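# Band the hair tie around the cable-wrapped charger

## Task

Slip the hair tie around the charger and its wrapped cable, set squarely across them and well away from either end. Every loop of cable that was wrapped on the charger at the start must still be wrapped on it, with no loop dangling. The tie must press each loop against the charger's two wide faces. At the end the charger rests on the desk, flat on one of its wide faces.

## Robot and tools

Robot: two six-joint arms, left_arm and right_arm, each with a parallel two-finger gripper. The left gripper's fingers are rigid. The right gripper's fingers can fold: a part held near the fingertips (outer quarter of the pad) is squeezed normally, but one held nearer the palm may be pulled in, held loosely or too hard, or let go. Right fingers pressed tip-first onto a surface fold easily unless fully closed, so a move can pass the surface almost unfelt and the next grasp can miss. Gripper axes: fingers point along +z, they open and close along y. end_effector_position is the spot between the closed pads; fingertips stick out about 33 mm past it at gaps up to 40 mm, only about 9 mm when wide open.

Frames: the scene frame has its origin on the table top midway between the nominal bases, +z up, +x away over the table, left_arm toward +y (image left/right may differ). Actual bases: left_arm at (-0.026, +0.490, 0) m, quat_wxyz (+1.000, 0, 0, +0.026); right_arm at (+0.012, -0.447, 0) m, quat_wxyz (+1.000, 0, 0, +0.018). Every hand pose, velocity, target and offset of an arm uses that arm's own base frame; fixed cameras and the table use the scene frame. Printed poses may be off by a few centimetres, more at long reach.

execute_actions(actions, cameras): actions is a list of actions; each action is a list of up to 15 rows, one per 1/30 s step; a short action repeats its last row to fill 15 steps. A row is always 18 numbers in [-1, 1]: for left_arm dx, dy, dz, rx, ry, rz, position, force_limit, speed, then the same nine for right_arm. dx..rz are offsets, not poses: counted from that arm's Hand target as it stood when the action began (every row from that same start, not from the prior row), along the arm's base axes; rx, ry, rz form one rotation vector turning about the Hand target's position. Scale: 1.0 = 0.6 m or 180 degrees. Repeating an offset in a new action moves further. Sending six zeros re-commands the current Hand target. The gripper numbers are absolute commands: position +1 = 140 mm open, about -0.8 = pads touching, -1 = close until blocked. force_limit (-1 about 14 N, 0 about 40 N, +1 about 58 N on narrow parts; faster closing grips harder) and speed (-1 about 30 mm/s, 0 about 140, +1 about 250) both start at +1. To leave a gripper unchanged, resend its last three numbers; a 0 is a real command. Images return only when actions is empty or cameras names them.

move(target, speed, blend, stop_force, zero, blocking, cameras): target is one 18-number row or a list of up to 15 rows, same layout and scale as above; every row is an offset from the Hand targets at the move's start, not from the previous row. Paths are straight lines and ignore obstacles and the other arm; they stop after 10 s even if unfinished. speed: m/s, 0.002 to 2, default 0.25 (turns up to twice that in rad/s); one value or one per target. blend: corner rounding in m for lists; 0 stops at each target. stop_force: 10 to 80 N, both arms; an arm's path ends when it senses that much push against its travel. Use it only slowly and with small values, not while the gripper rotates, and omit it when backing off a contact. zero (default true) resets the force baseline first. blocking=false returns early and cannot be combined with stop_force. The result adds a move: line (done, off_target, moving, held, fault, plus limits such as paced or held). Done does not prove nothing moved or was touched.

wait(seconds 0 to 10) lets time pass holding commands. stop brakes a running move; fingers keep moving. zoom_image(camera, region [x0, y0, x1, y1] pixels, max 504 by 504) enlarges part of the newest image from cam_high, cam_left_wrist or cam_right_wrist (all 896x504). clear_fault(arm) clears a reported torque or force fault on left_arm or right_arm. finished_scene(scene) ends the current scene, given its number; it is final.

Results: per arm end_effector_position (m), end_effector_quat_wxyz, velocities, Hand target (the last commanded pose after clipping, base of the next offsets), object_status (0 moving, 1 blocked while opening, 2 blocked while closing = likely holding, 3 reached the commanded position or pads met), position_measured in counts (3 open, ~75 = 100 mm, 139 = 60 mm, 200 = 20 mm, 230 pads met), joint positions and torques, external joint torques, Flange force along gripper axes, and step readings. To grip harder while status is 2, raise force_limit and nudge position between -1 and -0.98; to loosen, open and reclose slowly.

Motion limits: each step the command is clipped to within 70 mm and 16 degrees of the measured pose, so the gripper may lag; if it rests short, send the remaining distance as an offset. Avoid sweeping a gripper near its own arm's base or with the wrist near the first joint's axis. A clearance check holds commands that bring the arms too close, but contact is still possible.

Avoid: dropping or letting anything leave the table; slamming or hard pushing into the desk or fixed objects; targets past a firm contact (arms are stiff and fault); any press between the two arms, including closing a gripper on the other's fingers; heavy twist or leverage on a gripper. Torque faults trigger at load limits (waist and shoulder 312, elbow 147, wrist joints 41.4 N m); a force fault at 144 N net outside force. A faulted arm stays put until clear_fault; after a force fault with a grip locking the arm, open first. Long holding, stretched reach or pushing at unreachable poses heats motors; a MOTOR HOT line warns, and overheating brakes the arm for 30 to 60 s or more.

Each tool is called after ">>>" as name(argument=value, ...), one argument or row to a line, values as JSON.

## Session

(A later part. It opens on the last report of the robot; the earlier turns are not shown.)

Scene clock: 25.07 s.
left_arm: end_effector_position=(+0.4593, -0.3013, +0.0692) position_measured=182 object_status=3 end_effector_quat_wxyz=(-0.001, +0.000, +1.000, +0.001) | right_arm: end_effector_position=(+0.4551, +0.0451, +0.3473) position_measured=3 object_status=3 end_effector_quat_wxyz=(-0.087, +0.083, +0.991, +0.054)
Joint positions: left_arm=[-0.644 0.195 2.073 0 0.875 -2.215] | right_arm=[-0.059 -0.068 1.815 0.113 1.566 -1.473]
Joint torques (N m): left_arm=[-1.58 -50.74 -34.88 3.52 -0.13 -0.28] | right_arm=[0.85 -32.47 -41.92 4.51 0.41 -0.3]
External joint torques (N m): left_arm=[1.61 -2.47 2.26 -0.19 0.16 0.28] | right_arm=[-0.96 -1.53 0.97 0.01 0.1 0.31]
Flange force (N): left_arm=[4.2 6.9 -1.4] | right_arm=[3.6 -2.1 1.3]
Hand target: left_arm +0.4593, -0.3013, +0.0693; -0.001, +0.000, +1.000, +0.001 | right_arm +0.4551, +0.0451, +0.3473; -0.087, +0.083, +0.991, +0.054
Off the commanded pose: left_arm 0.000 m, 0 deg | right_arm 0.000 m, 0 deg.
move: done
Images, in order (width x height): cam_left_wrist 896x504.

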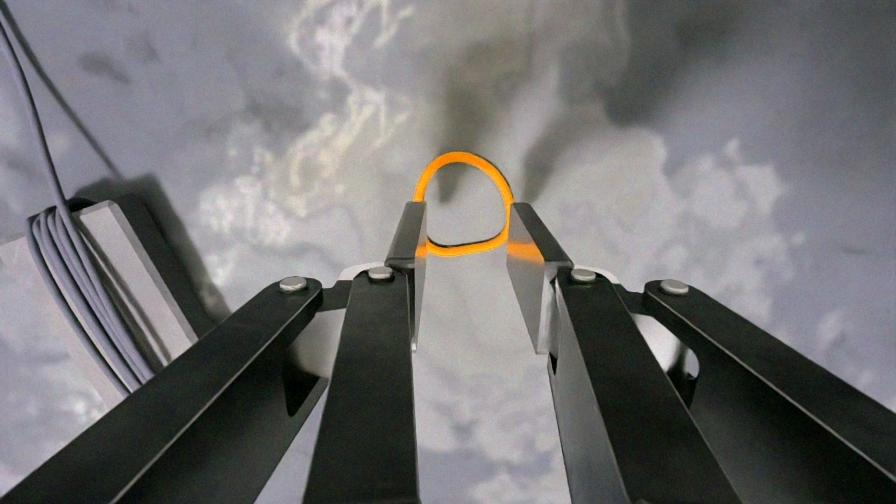

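>>> move(
  target=[
    [-0.0125,0.031,0,0,0,0,-0.42,1,-1,0,0,0,0,0,0,1,1,1],
    [-0.0125,0.031,-0.035,0,0,0,-0.42,1,-1,0,0,0,0,0,0,1,1,1],
  ],
  speed=0.05,
  cameras=["cam_left_wrist"],
)

>>> zoom_image(
  camera="cam_left_wrist",
  region=[340, 150, 600, 350],
)

Scene clock: 28.80 s.
left_arm: end_effector_position=(+0.4518, -0.2827, +0.0483) position_measured=182 object_status=3 end_effector_quat_wxyz=(-0.001, +0.000, +1.000, +0.001) | right_arm: end_effector_position=(+0.4551, +0.0451, +0.3473) position_measured=3 object_status=3 end_effector_quat_wxyz=(-0.087, +0.083, +0.991, +0.054)
Joint positions: left_arm=[-0.624 0.198 2.119 0 0.826 -2.195] | right_arm=[-0.059 -0.068 1.815 0.113 1.566 -1.473]
Joint torques (N m): left_arm=[-1.65 -49.94 -33.29 3.37 -0.17 -0.22] | right_arm=[0.86 -32.71 -42.04 4.54 0.37 -0.26]
External joint torques (N m): left_arm=[1.53 -1.66 2.14 -0.19 0.21 0.22] | right_arm=[-0.85 -1.09 1.17 -0.02 0.13 0.26]
Flange force (N): left_arm=[3.2 5.9 -0.9] | right_arm=[3.1 -2.0 1.6]
Hand target: left_arm +0.4518, -0.2827, +0.0483; -0.001, +0.000, +1.000, +0.001 | right_arm +0.4551, +0.0451, +0.3473; -0.087, +0.083, +0.991, +0.054
Off the commanded pose: left_arm 0.000 m, 0 deg | right_arm 0.000 m, 0 deg.
move: done
Images, in order (width x height): cam_left_wrist 896x504.

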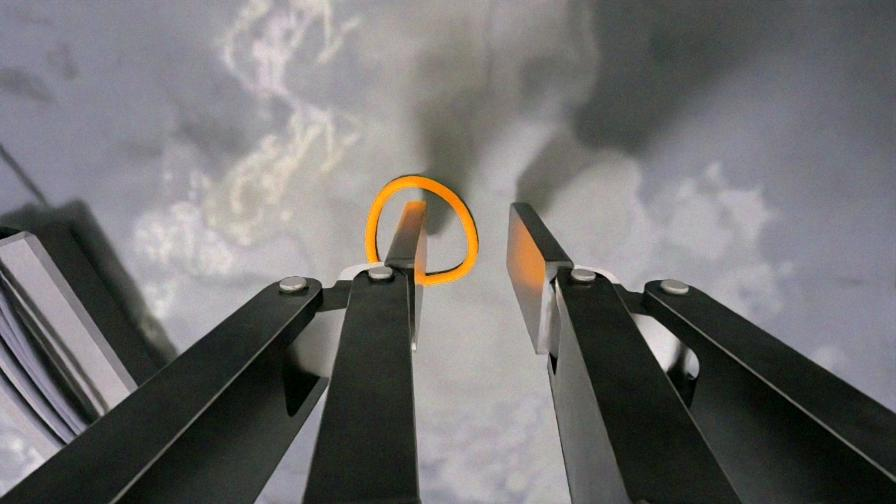

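Scaled by 1.938.

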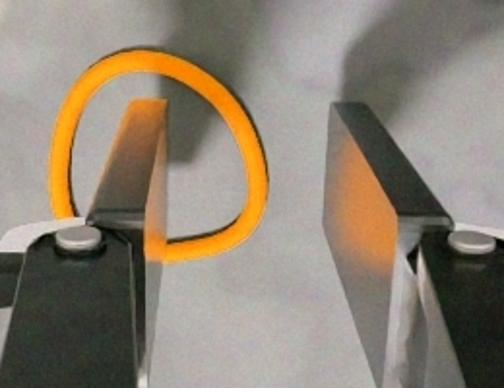

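>>> move(
  target=[0,0,-0.0238,0,0,0,-0.42,1,-1,0,0,0,0,0,0,1,1,1],
  speed=0.03,
)

>>> move(
  target=[0,0,0,0,0,0,-1,-1,-1,0,0,0,0,0,0,1,1,1],
)

>>> wait(
  seconds=1,
)

>>> move(
  target=[0,0,0.2,0,0,0,-1,-1,-1,0,0,0,0,0,0,1,1,1],
  speed=0.1,
  cameras=["cam_left_wrist","cam_high"],
)

>>> zoom_image(
  camera="cam_left_wrist",
  region=[340, 150, 600, 350],
)

Scene clock: 29.67 s.
left_arm: end_effector_position=(+0.4518, -0.2827, +0.0340) position_measured=182 object_status=3 end_effector_quat_wxyz=(-0.001, +0.000, +1.000, +0.001) | right_arm: end_effector_position=(+0.4551, +0.0451, +0.3473) position_measured=3 object_status=3 end_effector_quat_wxyz=(-0.087, +0.083, +0.991, +0.054)
Joint positions: left_arm=[-0.624 0.217 2.13 0 0.797 -2.195] | right_arm=[-0.059 -0.068 1.815 0.113 1.566 -1.473]
Joint torques (N m): left_arm=[-1.81 -51.33 -32.42 3.22 -0.04 -0.17] | right_arm=[0.74 -32.32 -41.94 4.49 0.36 -0.27]
External joint torques (N m): left_arm=[1.71 -1.47 2.08 -0.12 0.08 0.17] | right_arm=[-0.7 -1.93 1.12 0.02 0.15 0.28]
Flange force (N): left_arm=[2.8 5.9 -0.6] | right_arm=[4.5 -1.8 1.5]
Hand target: left_arm +0.4518, -0.2827, +0.0340; -0.001, +0.000, +1.000, +0.001 | right_arm +0.4551, +0.0451, +0.3473; -0.087, +0.083, +0.991, +0.054
Off the commanded pose: left_arm 0.000 m, 0 deg | right_arm 0.000 m, 0 deg.
move: done

Scene clock: 30.80 s.
left_arm: end_effector_position=(+0.4518, -0.2827, +0.0340) position_measured=225 object_status=0 end_effector_quat_wxyz=(-0.001, +0.000, +1.000, +0.001) | right_arm: end_effector_position=(+0.4551, +0.0451, +0.3473) position_measured=3 object_status=3 end_effector_quat_wxyz=(-0.087, +0.083, +0.991, +0.054)
Joint positions: left_arm=[-0.624 0.217 2.13 0 0.797 -2.195] | right_arm=[-0.059 -0.068 1.815 0.113 1.566 -1.473]
Joint torques (N m): left_arm=[-1.68 -50.74 -32.57 3.19 -0.03 -0.19] | right_arm=[0.92 -32.62 -42.03 4.55 0.38 -0.32]
External joint torques (N m): left_arm=[1.68 -2.35 2.18 -0.09 0.07 0.19] | right_arm=[-0.95 -1.06 1.18 -0.03 0.12 0.32]
Flange force (N): left_arm=[4.0 6.6 -1.7] | right_arm=[3.1 -2.0 1.6]
Hand target: left_arm +0.4518, -0.2827, +0.0340; -0.001, +0.000, +1.000, +0.001 | right_arm +0.4551, +0.0451, +0.3473; -0.087, +0.083, +0.991, +0.054
Off the commanded pose: left_arm 0.000 m, 0 deg | right_arm 0.000 m, 0 deg.
move: done

Scene clock: 31.80 s.
left_arm: end_effector_position=(+0.4518, -0.2827, +0.0340) position_measured=225 object_status=2 end_effector_quat_wxyz=(-0.001, +0.000, +1.000, +0.001) | right_arm: end_effector_position=(+0.4551, +0.0451, +0.3473) position_measured=3 object_status=3 end_effector_quat_wxyz=(-0.087, +0.083, +0.991, +0.054)
Joint positions: left_arm=[-0.624 0.217 2.13 0 0.797 -2.195] | right_arm=[-0.059 -0.068 1.815 0.113 1.566 -1.473]
Joint torques (N m): left_arm=[-1.57 -51.17 -32.48 3.16 -0.08 -0.18] | right_arm=[0.42 -32.72 -42.04 4.48 0.32 -0.31]
External joint torques (N m): left_arm=[1.57 -1.42 2.17 -0.06 0.11 0.18] | right_arm=[-0.49 -0.92 1.23 0.03 0.19 0.32]
Flange force (N): left_arm=[3.0 5.8 -0.5] | right_arm=[3.0 -1.1 1.7]
Hand target: left_arm +0.4518, -0.2827, +0.0340; -0.001, +0.000, +1.000, +0.001 | right_arm +0.4551, +0.0451, +0.3473; -0.087, +0.083, +0.991, +0.054
Tool commands: left_gripper/position=-1.0 left_gripper/force_limit=-1.0 left_gripper/speed=-1.0 right_gripper/position=+1.0 right_gripper/force_limit=+1.0 right_gripper/speed=+1.0
Off the commanded pose: left_arm 0.000 m, 0 deg | right_arm 0.000 m, 0 deg.
wait: 1.00 s; at rest by 0.17 s

Scene clock: 33.37 s.
left_arm: end_effector_position=(+0.4518, -0.2827, +0.1539) position_measured=225 object_status=2 end_effector_quat_wxyz=(-0.001, +0.000, +1.000, +0.001) | right_arm: end_effector_position=(+0.4551, +0.0451, +0.3473) position_measured=3 object_status=3 end_effector_quat_wxyz=(-0.087, +0.083, +0.991, +0.054)
Joint positions: left_arm=[-0.624 0.082 2.021 0 1.04 -2.195] | right_arm=[-0.059 -0.068 1.815 0.113 1.566 -1.473]
Joint torques (N m): left_arm=[-1.45 -43.75 -38.97 3.87 -0.27 -0.26] | right_arm=[0.29 -32.84 -42.27 4.46 0.36 -0.29]
External joint torques (N m): left_arm=[1.44 -1.57 2.36 -0.13 0.3 0.26] | right_arm=[-0.43 -0.8 1.37 0.06 0.13 0.29]
Flange force (N): left_arm=[3.6 6.0 0.5] | right_arm=[3.0 -1.1 2.1]
Hand target: left_arm +0.4518, -0.2827, +0.1540; -0.001, +0.000, +1.000, +0.001 | right_arm +0.4551, +0.0451, +0.3473; -0.087, +0.083, +0.991, +0.054
Off the commanded pose: left_arm 0.000 m, 0 deg | right_arm 0.000 m, 0 deg.
move: done
Images, in order (width x height): cam_high 896x504, cam_left_wrist 896x504.

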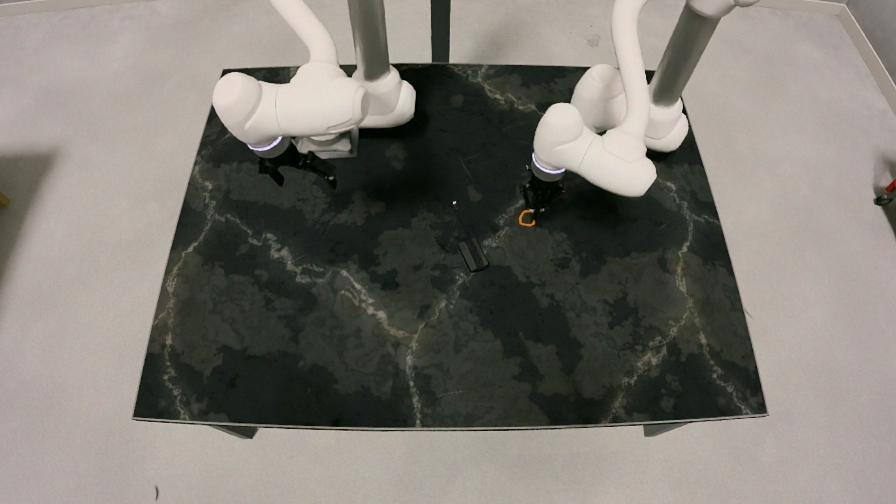

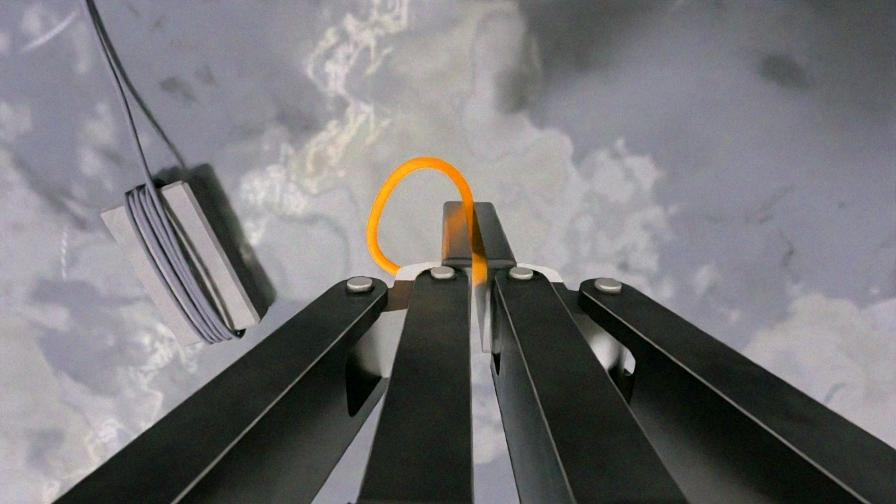

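Scaled by 1.938.

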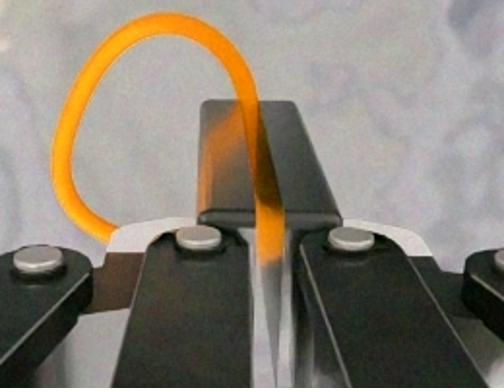

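>>> move(
  target=[0,0,0.1333,0,0,0,-1,-1,-1,-0.0158,0.733,-0.237,0.463,-0.084,-0.002,-0.42,1,1],
  speed=0.25,
  cameras=["all"],
)

>>> zoom_image(
  camera="cam_high",
  region=[440, 130, 600, 260],
)

Scene clock: 37.20 s.
left_arm: end_effector_position=(+0.4518, -0.2827, +0.2340) position_measured=225 object_status=2 end_effector_quat_wxyz=(-0.001, +0.000, +1.000, +0.001) | right_arm: end_effector_position=(+0.4457, +0.4848, +0.2051) position_measured=182 object_status=3 end_effector_quat_wxyz=(+0.000, +0.000, +0.707, +0.707)
Joint positions: left_arm=[-0.624 0.02 1.928 0 1.195 -2.195] | right_arm=[0.256 0.417 2.323 1.808 1.472 -2.753]
Joint torques (N m): left_arm=[-1.58 -40.24 -41.98 4.17 0 -0.24] | right_arm=[0.97 -62.99 -21.08 0.75 2.35 -0.39]
External joint torques (N m): left_arm=[1.61 -1.75 2.38 -0.12 0.04 0.24] | right_arm=[-1.12 -0.03 0.12 -0.08 0.2 0.44]
Flange force (N): left_arm=[3.7 6.4 1.9] | right_arm=[-0.8 0.9 -2.7]
Hand target: left_arm +0.4518, -0.2827, +0.2340; -0.001, +0.000, +1.000, +0.001 | right_arm +0.4457, +0.4849, +0.2051; +0.000, +0.000, +0.707, +0.707
Off the commanded pose: left_arm 0.000 m, 0 deg | right_arm 0.000 m, 0 deg.
move: done

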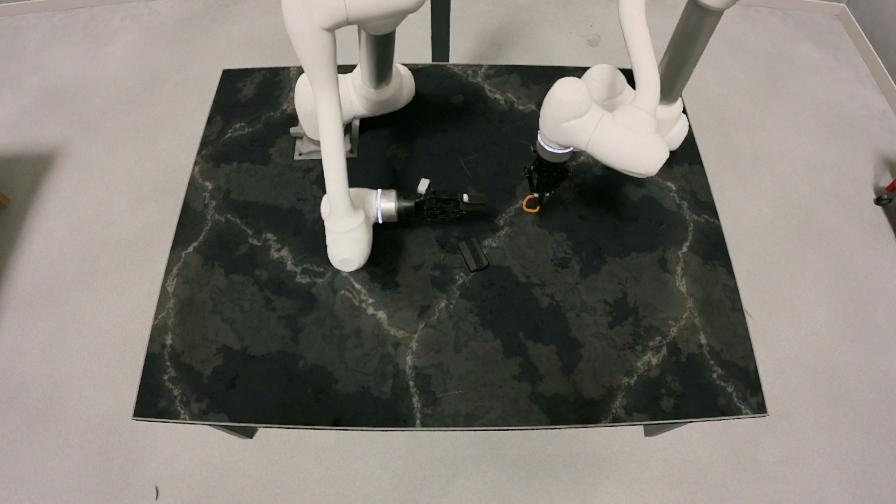

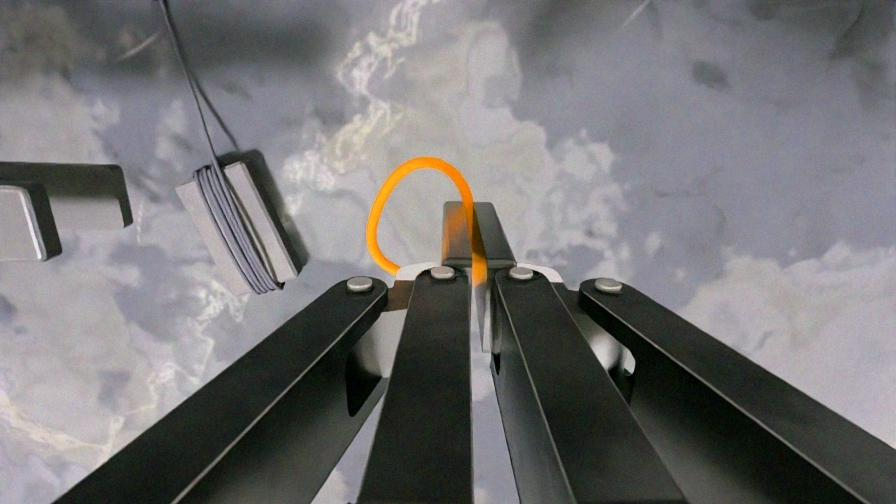

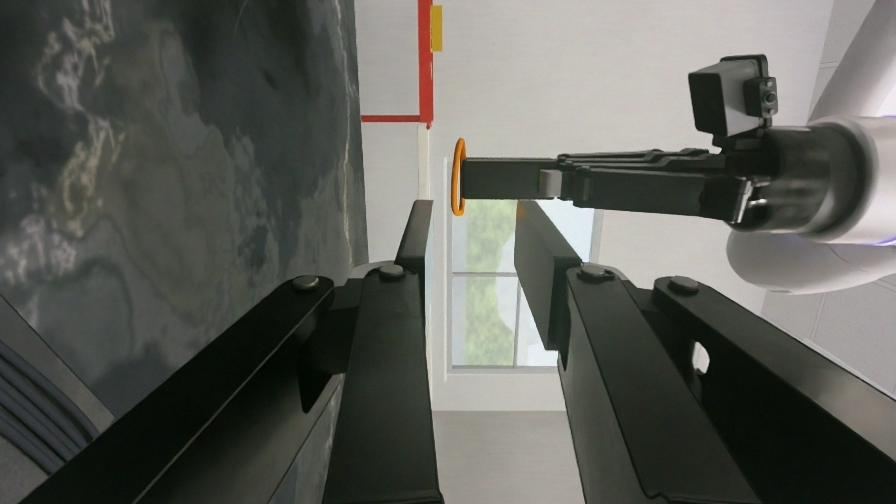

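Scaled by 3.150.

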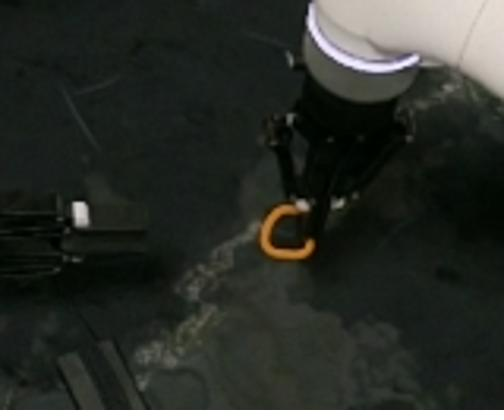

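>>> move(
  target=[0,0,0,0,0,0,-1,-1,-1,0,0.12,-0.0067,0,0,0,-0.42,1,1],
  speed=0.1,
  cameras=["all"],
)

>>> zoom_image(
  camera="cam_high",
  region=[440, 130, 600, 260],
)

Scene clock: 38.53 s.
left_arm: end_effector_position=(+0.4518, -0.2827, +0.2340) position_measured=225 object_status=2 end_effector_quat_wxyz=(-0.001, +0.000, +1.000, +0.001) | right_arm: end_effector_position=(+0.4457, +0.5568, +0.2011) position_measured=182 object_status=3 end_effector_quat_wxyz=(+0.000, +0.000, +0.707, +0.707)
Joint positions: left_arm=[-0.624 0.02 1.928 0 1.195 -2.195] | right_arm=[0.397 0.449 2.271 1.937 1.413 -2.751]
Joint torques (N m): left_arm=[-1.34 -40.47 -41.69 4.09 -0.07 -0.26] | right_arm=[0.82 -66.24 -21.87 0.51 2.39 -0.36]
External joint torques (N m): left_arm=[1.37 -1.22 2.19 -0.06 0.11 0.26] | right_arm=[-0.88 -0.76 -0.01 -0.09 0.18 0.4]
Flange force (N): left_arm=[2.9 5.4 1.8] | right_arm=[-0.6 2.2 -2.2]
Hand target: left_arm +0.4518, -0.2827, +0.2340; -0.001, +0.000, +1.000, +0.001 | right_arm +0.4457, +0.5569, +0.2011; +0.000, +0.000, +0.707, +0.707
Off the commanded pose: left_arm 0.000 m, 0 deg | right_arm 0.000 m, 0 deg.
move: done

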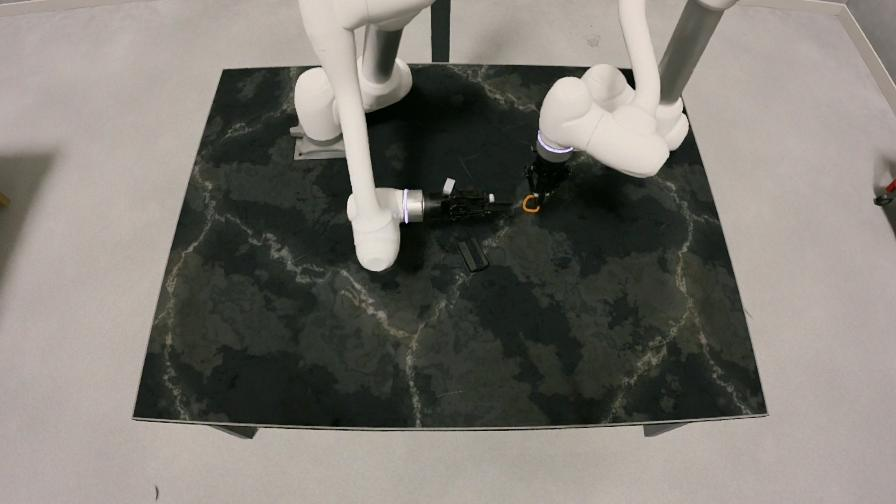

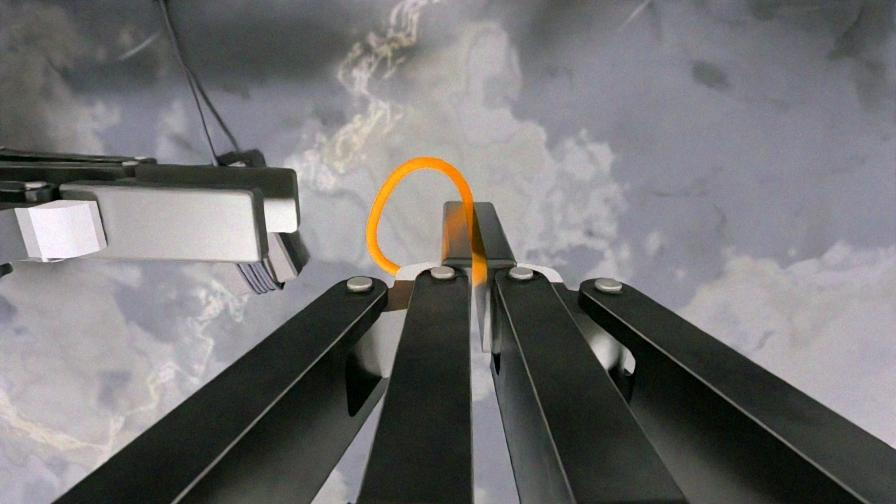

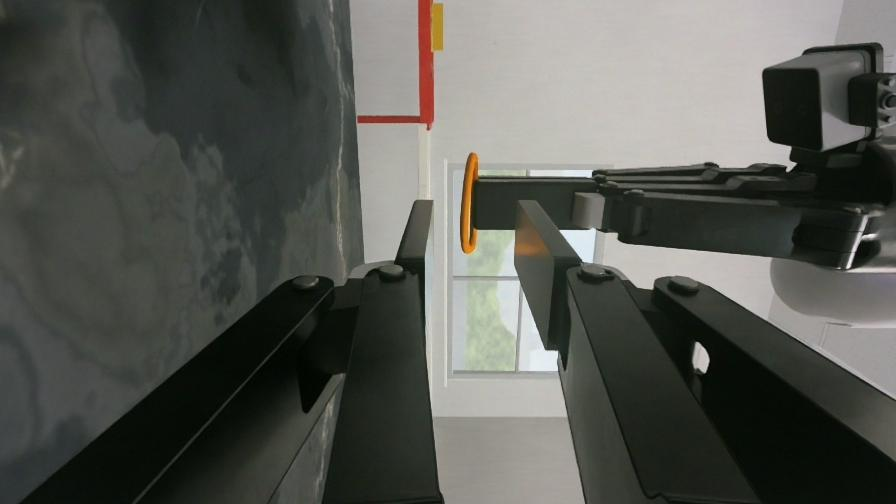

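Scaled by 3.150.

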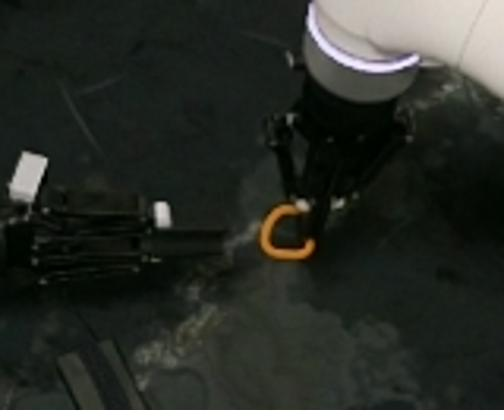

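>>> move(
  target=[0,0,0,0,0,0,-1,-1,-1,-0.006,0.07,0,0,0,0,-0.42,1,1],
  speed=0.06,
  cameras=["all"],
)

>>> zoom_image(
  camera="cam_left_wrist",
  region=[300, 150, 560, 350],
)

Scene clock: 39.80 s.
left_arm: end_effector_position=(+0.4518, -0.2827, +0.2340) position_measured=225 object_status=2 end_effector_quat_wxyz=(-0.001, +0.000, +1.000, +0.001) | right_arm: end_effector_position=(+0.4421, +0.5988, +0.2010) position_measured=182 object_status=3 end_effector_quat_wxyz=(+0.000, +0.000, +0.707, +0.707)
Joint positions: left_arm=[-0.624 0.02 1.928 0 1.195 -2.195] | right_arm=[0.475 0.464 2.239 2.008 1.376 -2.747]
Joint torques (N m): left_arm=[-1.39 -40.43 -41.79 4.1 -0.05 -0.17] | right_arm=[0.71 -68.78 -22.43 0.37 2.3 -0.24]
External joint torques (N m): left_arm=[1.23 -0.92 2.33 -0.08 0.09 0.17] | right_arm=[-0.63 0.1 -0.01 -0.11 0.25 0.29]
Flange force (N): left_arm=[3.0 4.9 2.2] | right_arm=[-1.0 0.2 -1.4]
Hand target: left_arm +0.4518, -0.2827, +0.2340; -0.001, +0.000, +1.000, +0.001 | right_arm +0.4421, +0.5989, +0.2011; +0.000, +0.000, +0.707, +0.707
Off the commanded pose: left_arm 0.000 m, 0 deg | right_arm 0.000 m, 0 deg.
move: done

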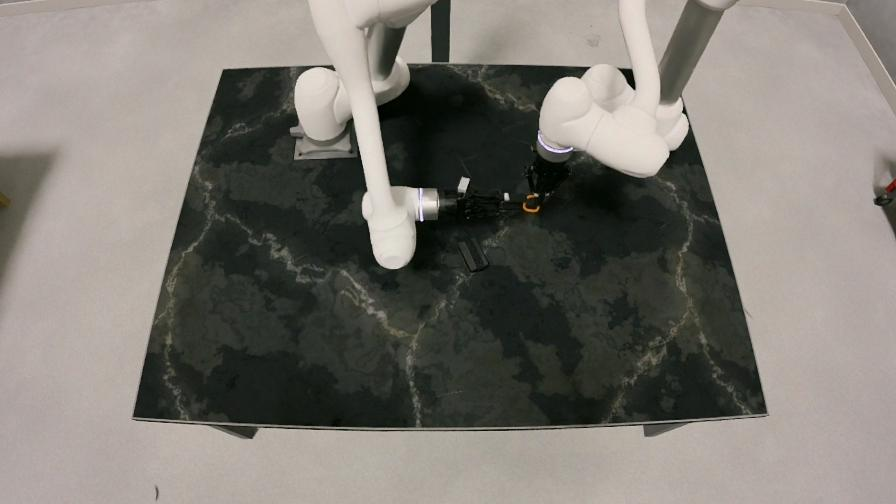

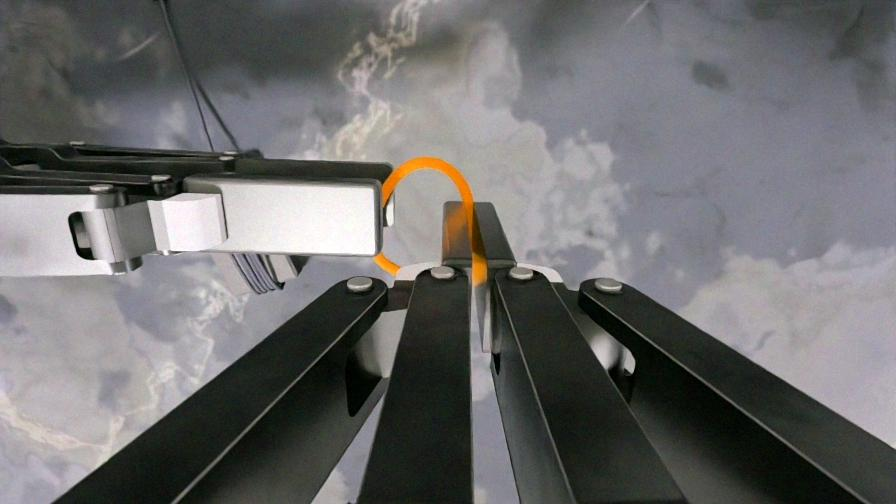

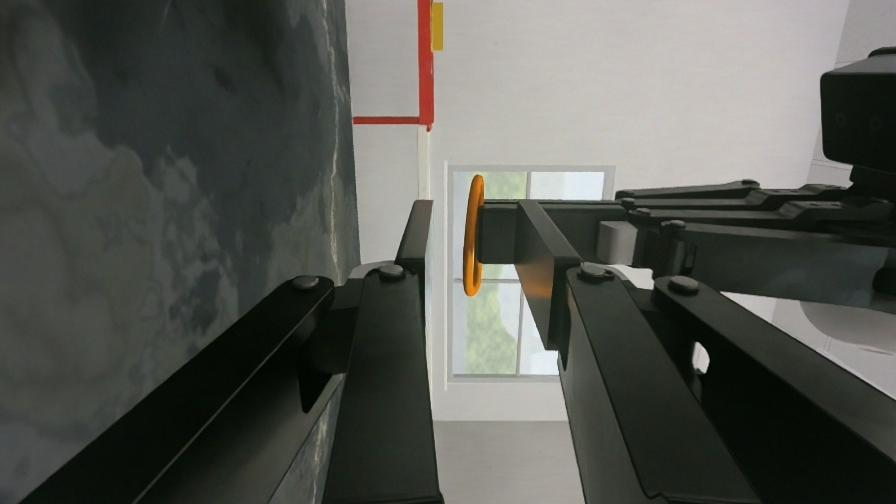

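Scaled by 1.938.

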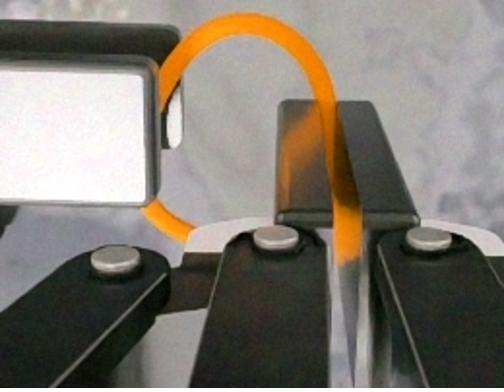

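>>> move(
  target=[0,0,0,0,0,0,-1,-1,-1,0,0.002,0,0,0,0,-1,-1,-1],
  speed=0.06,
)

>>> wait(
  seconds=1,
  cameras=["cam_left_wrist","cam_right_wrist"],
)

>>> zoom_image(
  camera="cam_left_wrist",
  region=[300, 150, 560, 350],
)

Scene clock: 41.03 s.
left_arm: end_effector_position=(+0.4518, -0.2827, +0.2340) position_measured=225 object_status=2 end_effector_quat_wxyz=(-0.001, +0.000, +1.000, +0.001) | right_arm: end_effector_position=(+0.4421, +0.6001, +0.2011) position_measured=225 object_status=0 end_effector_quat_wxyz=(+0.000, +0.000, +0.707, +0.707)
Joint positions: left_arm=[-0.624 0.02 1.928 0 1.195 -2.195] | right_arm=[0.478 0.465 2.238 2.01 1.375 -2.747]
Joint torques (N m): left_arm=[-2.03 -40.43 -41.82 4.17 -0.07 -0.21] | right_arm=[0.76 -68.37 -22.93 0.49 2.38 -0.35]
External joint torques (N m): left_arm=[1.95 -1.18 2.26 -0.13 0.11 0.21] | right_arm=[-0.66 -0.43 0.45 -0.22 0.18 0.4]
Flange force (N): left_arm=[2.4 6.3 1.9] | right_arm=[-0.2 1.4 -2.2]
Hand target: left_arm +0.4518, -0.2827, +0.2340; -0.001, +0.000, +1.000, +0.001 | right_arm +0.4421, +0.6001, +0.2011; +0.000, +0.000, +0.707, +0.707
Off the commanded pose: left_arm 0.000 m, 0 deg | right_arm 0.000 m, 0 deg.
move: done

Scene clock: 42.03 s.
left_arm: end_effector_position=(+0.4518, -0.2827, +0.2340) position_measured=225 object_status=2 end_effector_quat_wxyz=(-0.001, +0.000, +1.000, +0.001) | right_arm: end_effector_position=(+0.4421, +0.6001, +0.2011) position_measured=225 object_status=2 end_effector_quat_wxyz=(+0.000, +0.000, +0.707, +0.707)
Joint positions: left_arm=[-0.624 0.02 1.928 0 1.195 -2.195] | right_arm=[0.478 0.465 2.238 2.01 1.375 -2.747]
Joint torques (N m): left_arm=[-1.64 -40.34 -41.79 4.09 -0.06 -0.22] | right_arm=[0.45 -68.06 -22.67 0.29 2.34 -0.25]
External joint torques (N m): left_arm=[1.71 -1.37 2.24 -0.05 0.09 0.22] | right_arm=[-0.37 -0.74 0.02 -0.02 0.21 0.3]
Flange force (N): left_arm=[2.9 6.0 1.8] | right_arm=[0.0 1.8 -1.2]
Hand target: left_arm +0.4518, -0.2827, +0.2340; -0.001, +0.000, +1.000, +0.001 | right_arm +0.4421, +0.6001, +0.2011; +0.000, +0.000, +0.707, +0.707
Tool commands: left_gripper/position=-1.0 left_gripper/force_limit=-1.0 left_gripper/speed=-1.0 right_gripper/position=-1.0 right_gripper/force_limit=-1.0 right_gripper/speed=-1.0
Off the commanded pose: left_arm 0.000 m, 0 deg | right_arm 0.000 m, 0 deg.
wait: 1.00 s; at rest by 0.17 s
Images, in order (width x height): cam_left_wrist 896x504, cam_right_wrist 896x504.

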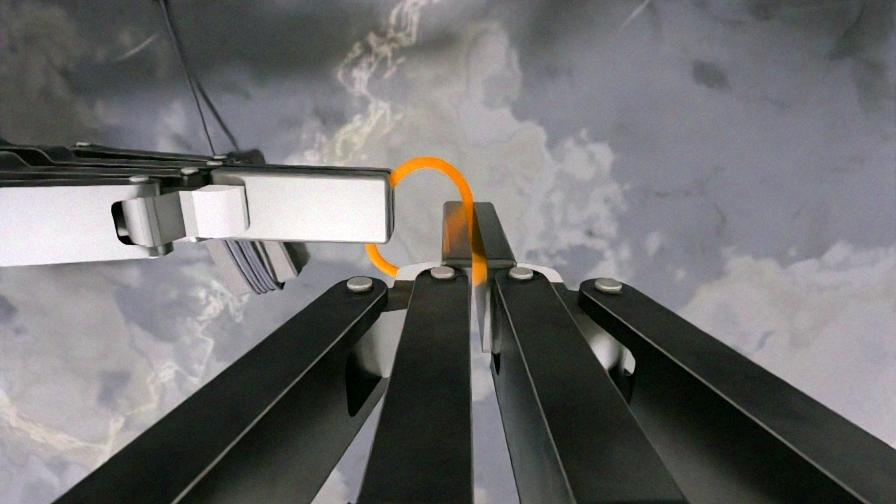

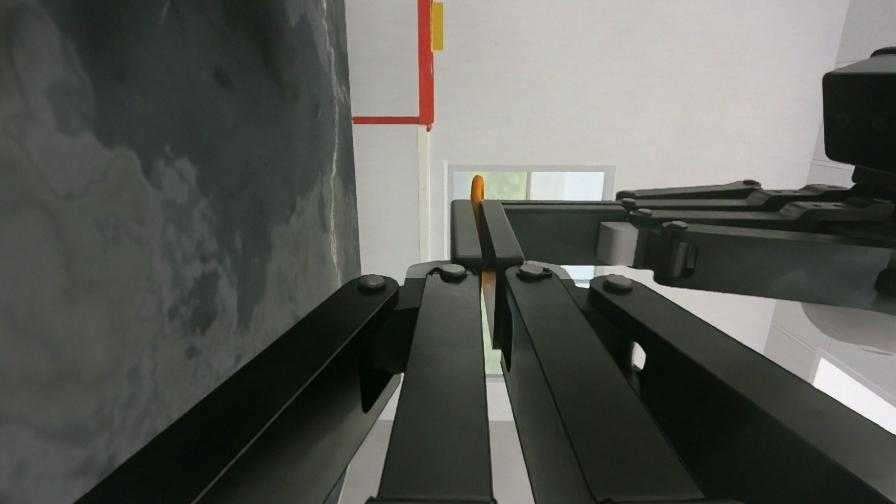

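Scaled by 1.938.

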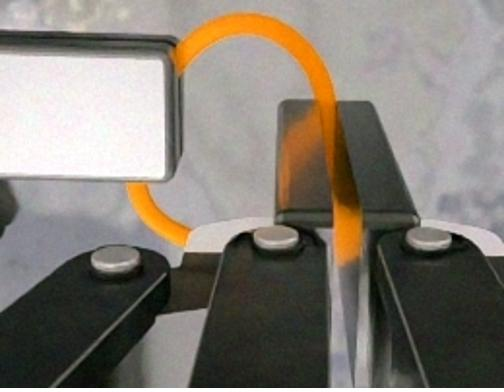

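>>> move(
  target=[0,0,0,0,0,0,-0.6,-1,-1,0,0,0,0,0,0,-1,-1,-1],
)

>>> move(
  target=[0,0,0.075,0,0,0,-0.6,-1,-1,0,0,0,0,0,0,-1,-1,-1],
  speed=0.1,
)

>>> move(
  target=[0,-0.025,0,0,0,0,-0.85,-1,1,0,0,0,0,0,0,-1,-1,-1],
  cameras=["all"],
)

>>> zoom_image(
  camera="cam_left_wrist",
  region=[300, 150, 560, 350],
)

Scene clock: 42.90 s.
left_arm: end_effector_position=(+0.4518, -0.2827, +0.2340) position_measured=205 object_status=0 end_effector_quat_wxyz=(-0.001, +0.000, +1.000, +0.001) | right_arm: end_effector_position=(+0.4421, +0.6001, +0.2011) position_measured=225 object_status=2 end_effector_quat_wxyz=(+0.000, +0.000, +0.707, +0.707)
Joint positions: left_arm=[-0.624 0.02 1.928 0 1.195 -2.195] | right_arm=[0.478 0.465 2.238 2.01 1.375 -2.747]
Joint torques (N m): left_arm=[-1.82 -40.52 -41.63 4.08 -0.04 -0.17] | right_arm=[0.84 -68.47 -22.57 0.34 2.37 -0.25]
External joint torques (N m): left_arm=[1.93 -1.2 2.1 -0.03 0.08 0.17] | right_arm=[-0.96 -0.56 0.08 -0.05 0.19 0.3]
Flange force (N): left_arm=[2.3 6.1 1.8] | right_arm=[-0.6 1.4 -2.2]
Hand target: left_arm +0.4518, -0.2827, +0.2340; -0.001, +0.000, +1.000, +0.001 | right_arm +0.4421, +0.6001, +0.2011; +0.000, +0.000, +0.707, +0.707
Off the commanded pose: left_arm 0.000 m, 0 deg | right_arm 0.000 m, 0 deg.
move: done

Scene clock: 43.70 s.
left_arm: end_effector_position=(+0.4518, -0.2827, +0.2789) position_measured=205 object_status=3 end_effector_quat_wxyz=(-0.001, +0.000, +1.000, +0.001) | right_arm: end_effector_position=(+0.4421, +0.6001, +0.2011) position_measured=225 object_status=2 end_effector_quat_wxyz=(+0.000, +0.000, +0.707, +0.707)
Joint positions: left_arm=[-0.624 -0.005 1.868 0 1.28 -2.195] | right_arm=[0.478 0.465 2.238 2.01 1.375 -2.747]
Joint torques (N m): left_arm=[-1.59 -38.92 -42.93 4.25 -0.08 -0.28] | right_arm=[0.48 -68.46 -22.7 0.34 2.35 -0.26]
External joint torques (N m): left_arm=[1.49 -0.94 2.32 -0.1 0.11 0.28] | right_arm=[-0.47 -0.46 0.19 -0.07 0.2 0.31]
Flange force (N): left_arm=[2.5 5.5 2.6] | right_arm=[-0.1 1.3 -1.4]
Hand target: left_arm +0.4518, -0.2827, +0.2790; -0.001, +0.000, +1.000, +0.001 | right_arm +0.4421, +0.6001, +0.2011; +0.000, +0.000, +0.707, +0.707
Off the commanded pose: left_arm 0.000 m, 0 deg | right_arm 0.000 m, 0 deg.
move: done

Scene clock: 44.40 s.
left_arm: end_effector_position=(+0.4518, -0.2977, +0.2790) position_measured=233 object_status=3 end_effector_quat_wxyz=(-0.001, +0.000, +1.000, +0.001) | right_arm: end_effector_position=(+0.4421, +0.6001, +0.2011) position_measured=225 object_status=2 end_effector_quat_wxyz=(+0.000, +0.000, +0.707, +0.707)
Joint positions: left_arm=[-0.647 0.008 1.855 0 1.28 -2.218] | right_arm=[0.478 0.465 2.238 2.01 1.375 -2.747]
Joint torques (N m): left_arm=[-2.01 -39.79 -42.98 4.19 -0.04 -0.19] | right_arm=[0.7 -68.49 -22.6 0.36 2.39 -0.27]
External joint torques (N m): left_arm=[2.06 -1.45 2.41 -0.04 0.08 0.19] | right_arm=[-0.69 -0.45 0 -0.08 0.17 0.31]
Flange force (N): left_arm=[2.7 6.8 2.5] | right_arm=[-0.7 1.3 -1.6]
Hand target: left_arm +0.4518, -0.2977, +0.2790; -0.001, +0.000, +1.000, +0.001 | right_arm +0.4421, +0.6001, +0.2011; +0.000, +0.000, +0.707, +0.707
Off the commanded pose: left_arm 0.000 m, 0 deg | right_arm 0.000 m, 0 deg.
move: done

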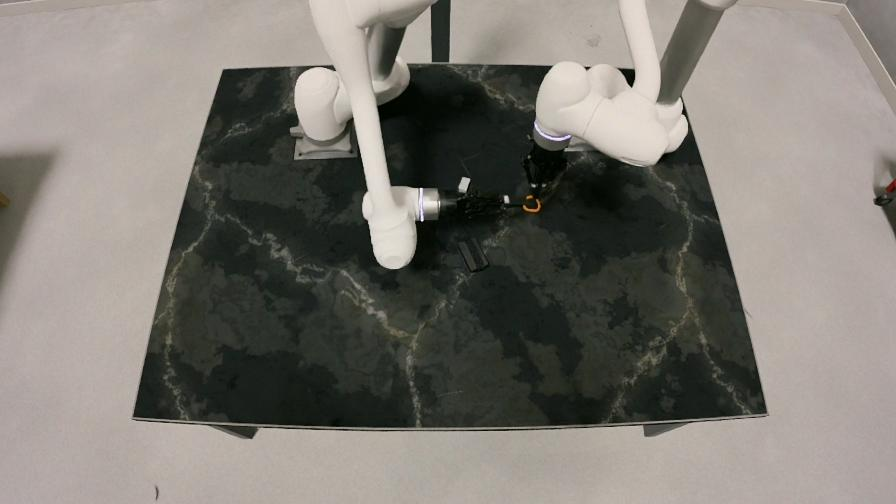

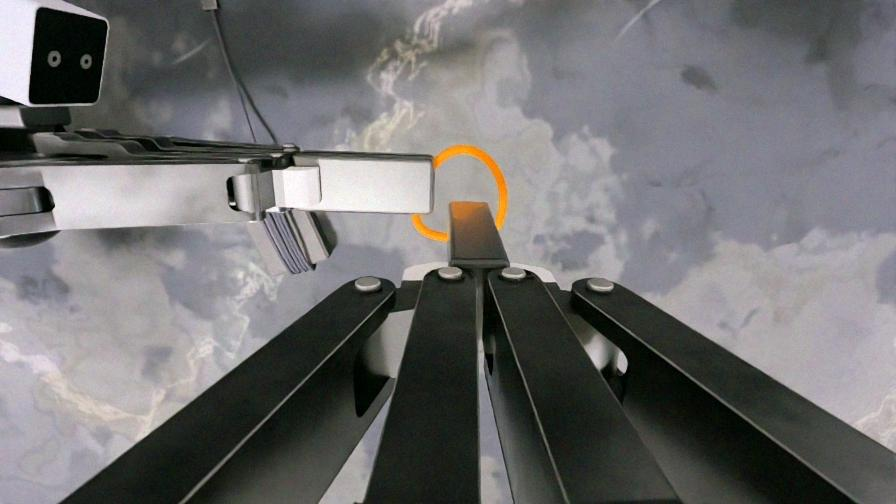

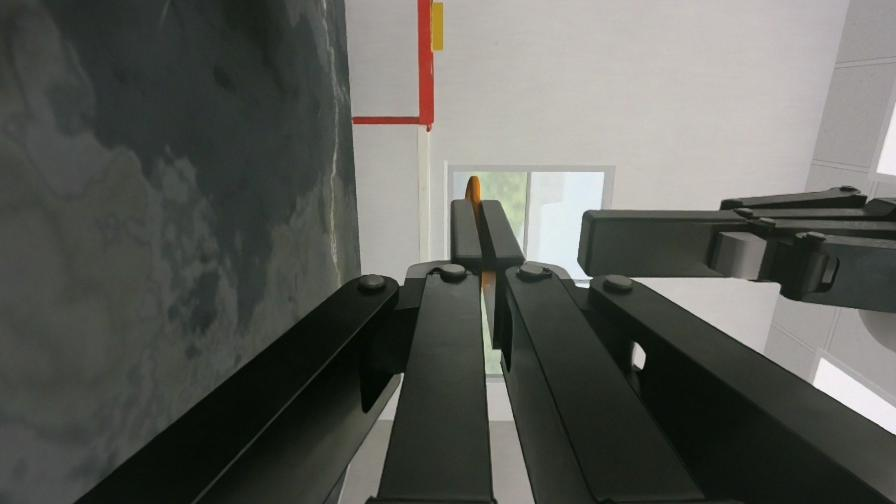

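Scaled by 1.938.

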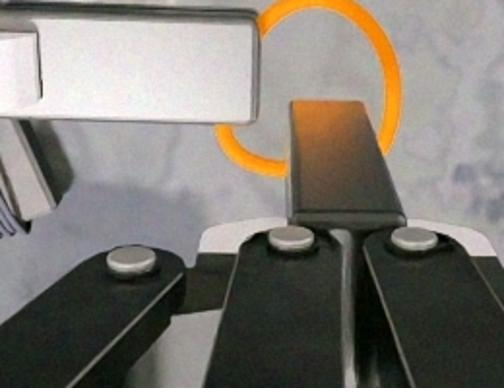

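>>> move(
  target=[
    [-0.0185,0.002,0,0,0,0,-0.85,-1,1,0,0,0,0,0,0,-1,-1,-1],
    [-0.0185,0.002,-0.055,0,0,0,-0.85,-1,1,0,0,0,0,0,0,-1,-1,-1],
  ],
  speed=0.06,
  cameras=["all"],
)

>>> zoom_image(
  camera="cam_left_wrist",
  region=[300, 150, 560, 350],
)

Scene clock: 46.03 s.
left_arm: end_effector_position=(+0.4407, -0.2965, +0.2460) position_measured=233 object_status=3 end_effector_quat_wxyz=(-0.001, +0.000, +1.000, +0.001) | right_arm: end_effector_position=(+0.4421, +0.6001, +0.2011) position_measured=225 object_status=2 end_effector_quat_wxyz=(+0.000, +0.000, +0.707, +0.707)
Joint positions: left_arm=[-0.657 0.01 1.915 0 1.218 -2.229] | right_arm=[0.478 0.465 2.238 2.01 1.375 -2.747]
Joint torques (N m): left_arm=[-1.18 -40.19 -42.15 4.11 0.01 -0.19] | right_arm=[0.32 -68.63 -22.58 0.41 2.34 -0.23]
External joint torques (N m): left_arm=[1.36 -1.45 2.12 -0.02 0.03 0.19] | right_arm=[-0.35 -0.3 -0.03 -0.13 0.22 0.28]
Flange force (N): left_arm=[3.0 5.5 1.8] | right_arm=[-0.5 0.9 -1.1]
Hand target: left_arm +0.4407, -0.2965, +0.2460; -0.001, +0.000, +1.000, +0.001 | right_arm +0.4421, +0.6001, +0.2011; +0.000, +0.000, +0.707, +0.707
Off the commanded pose: left_arm 0.000 m, 0 deg | right_arm 0.000 m, 0 deg.
move: done

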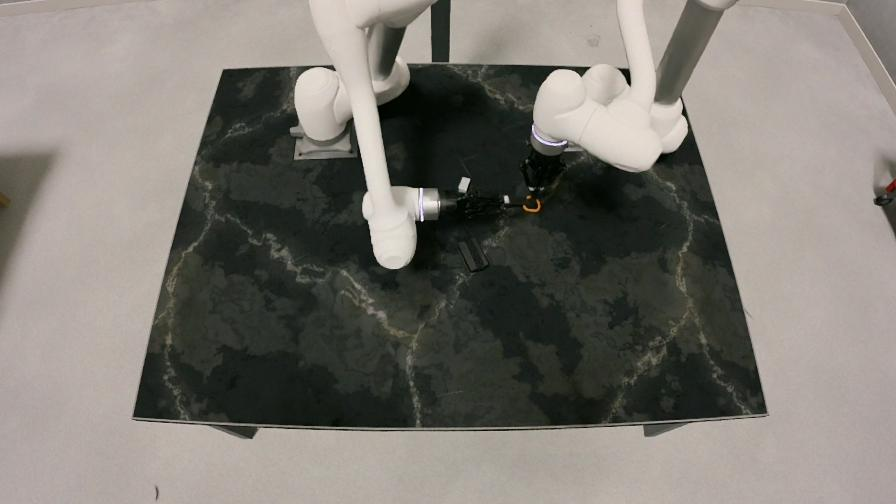

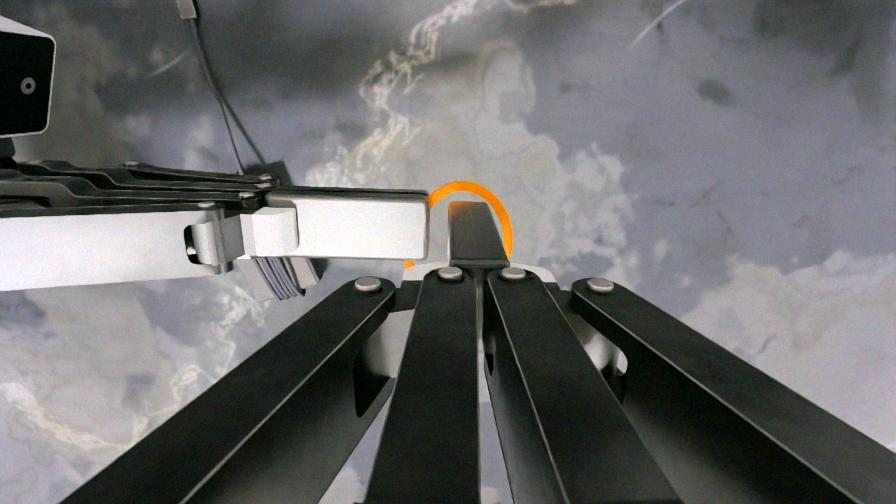

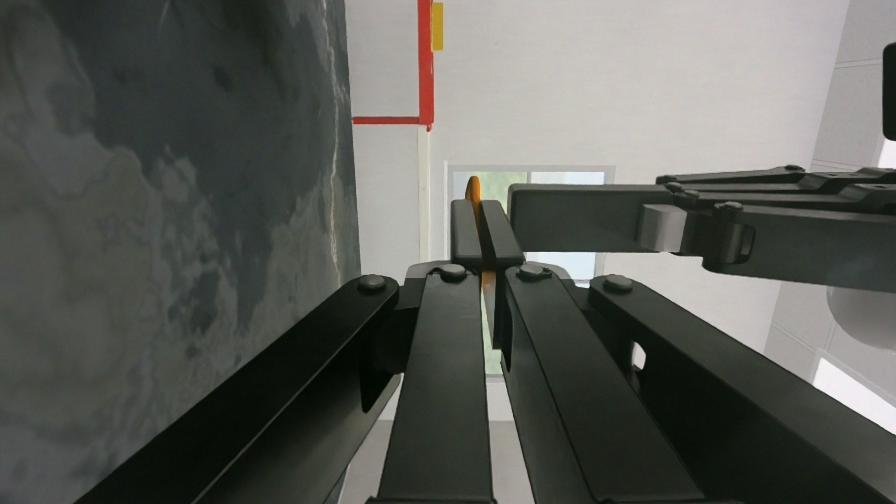

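Scaled by 1.938.

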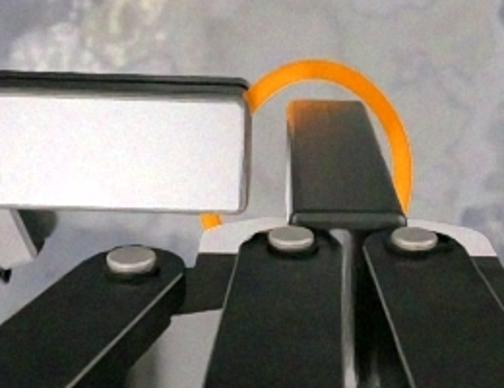

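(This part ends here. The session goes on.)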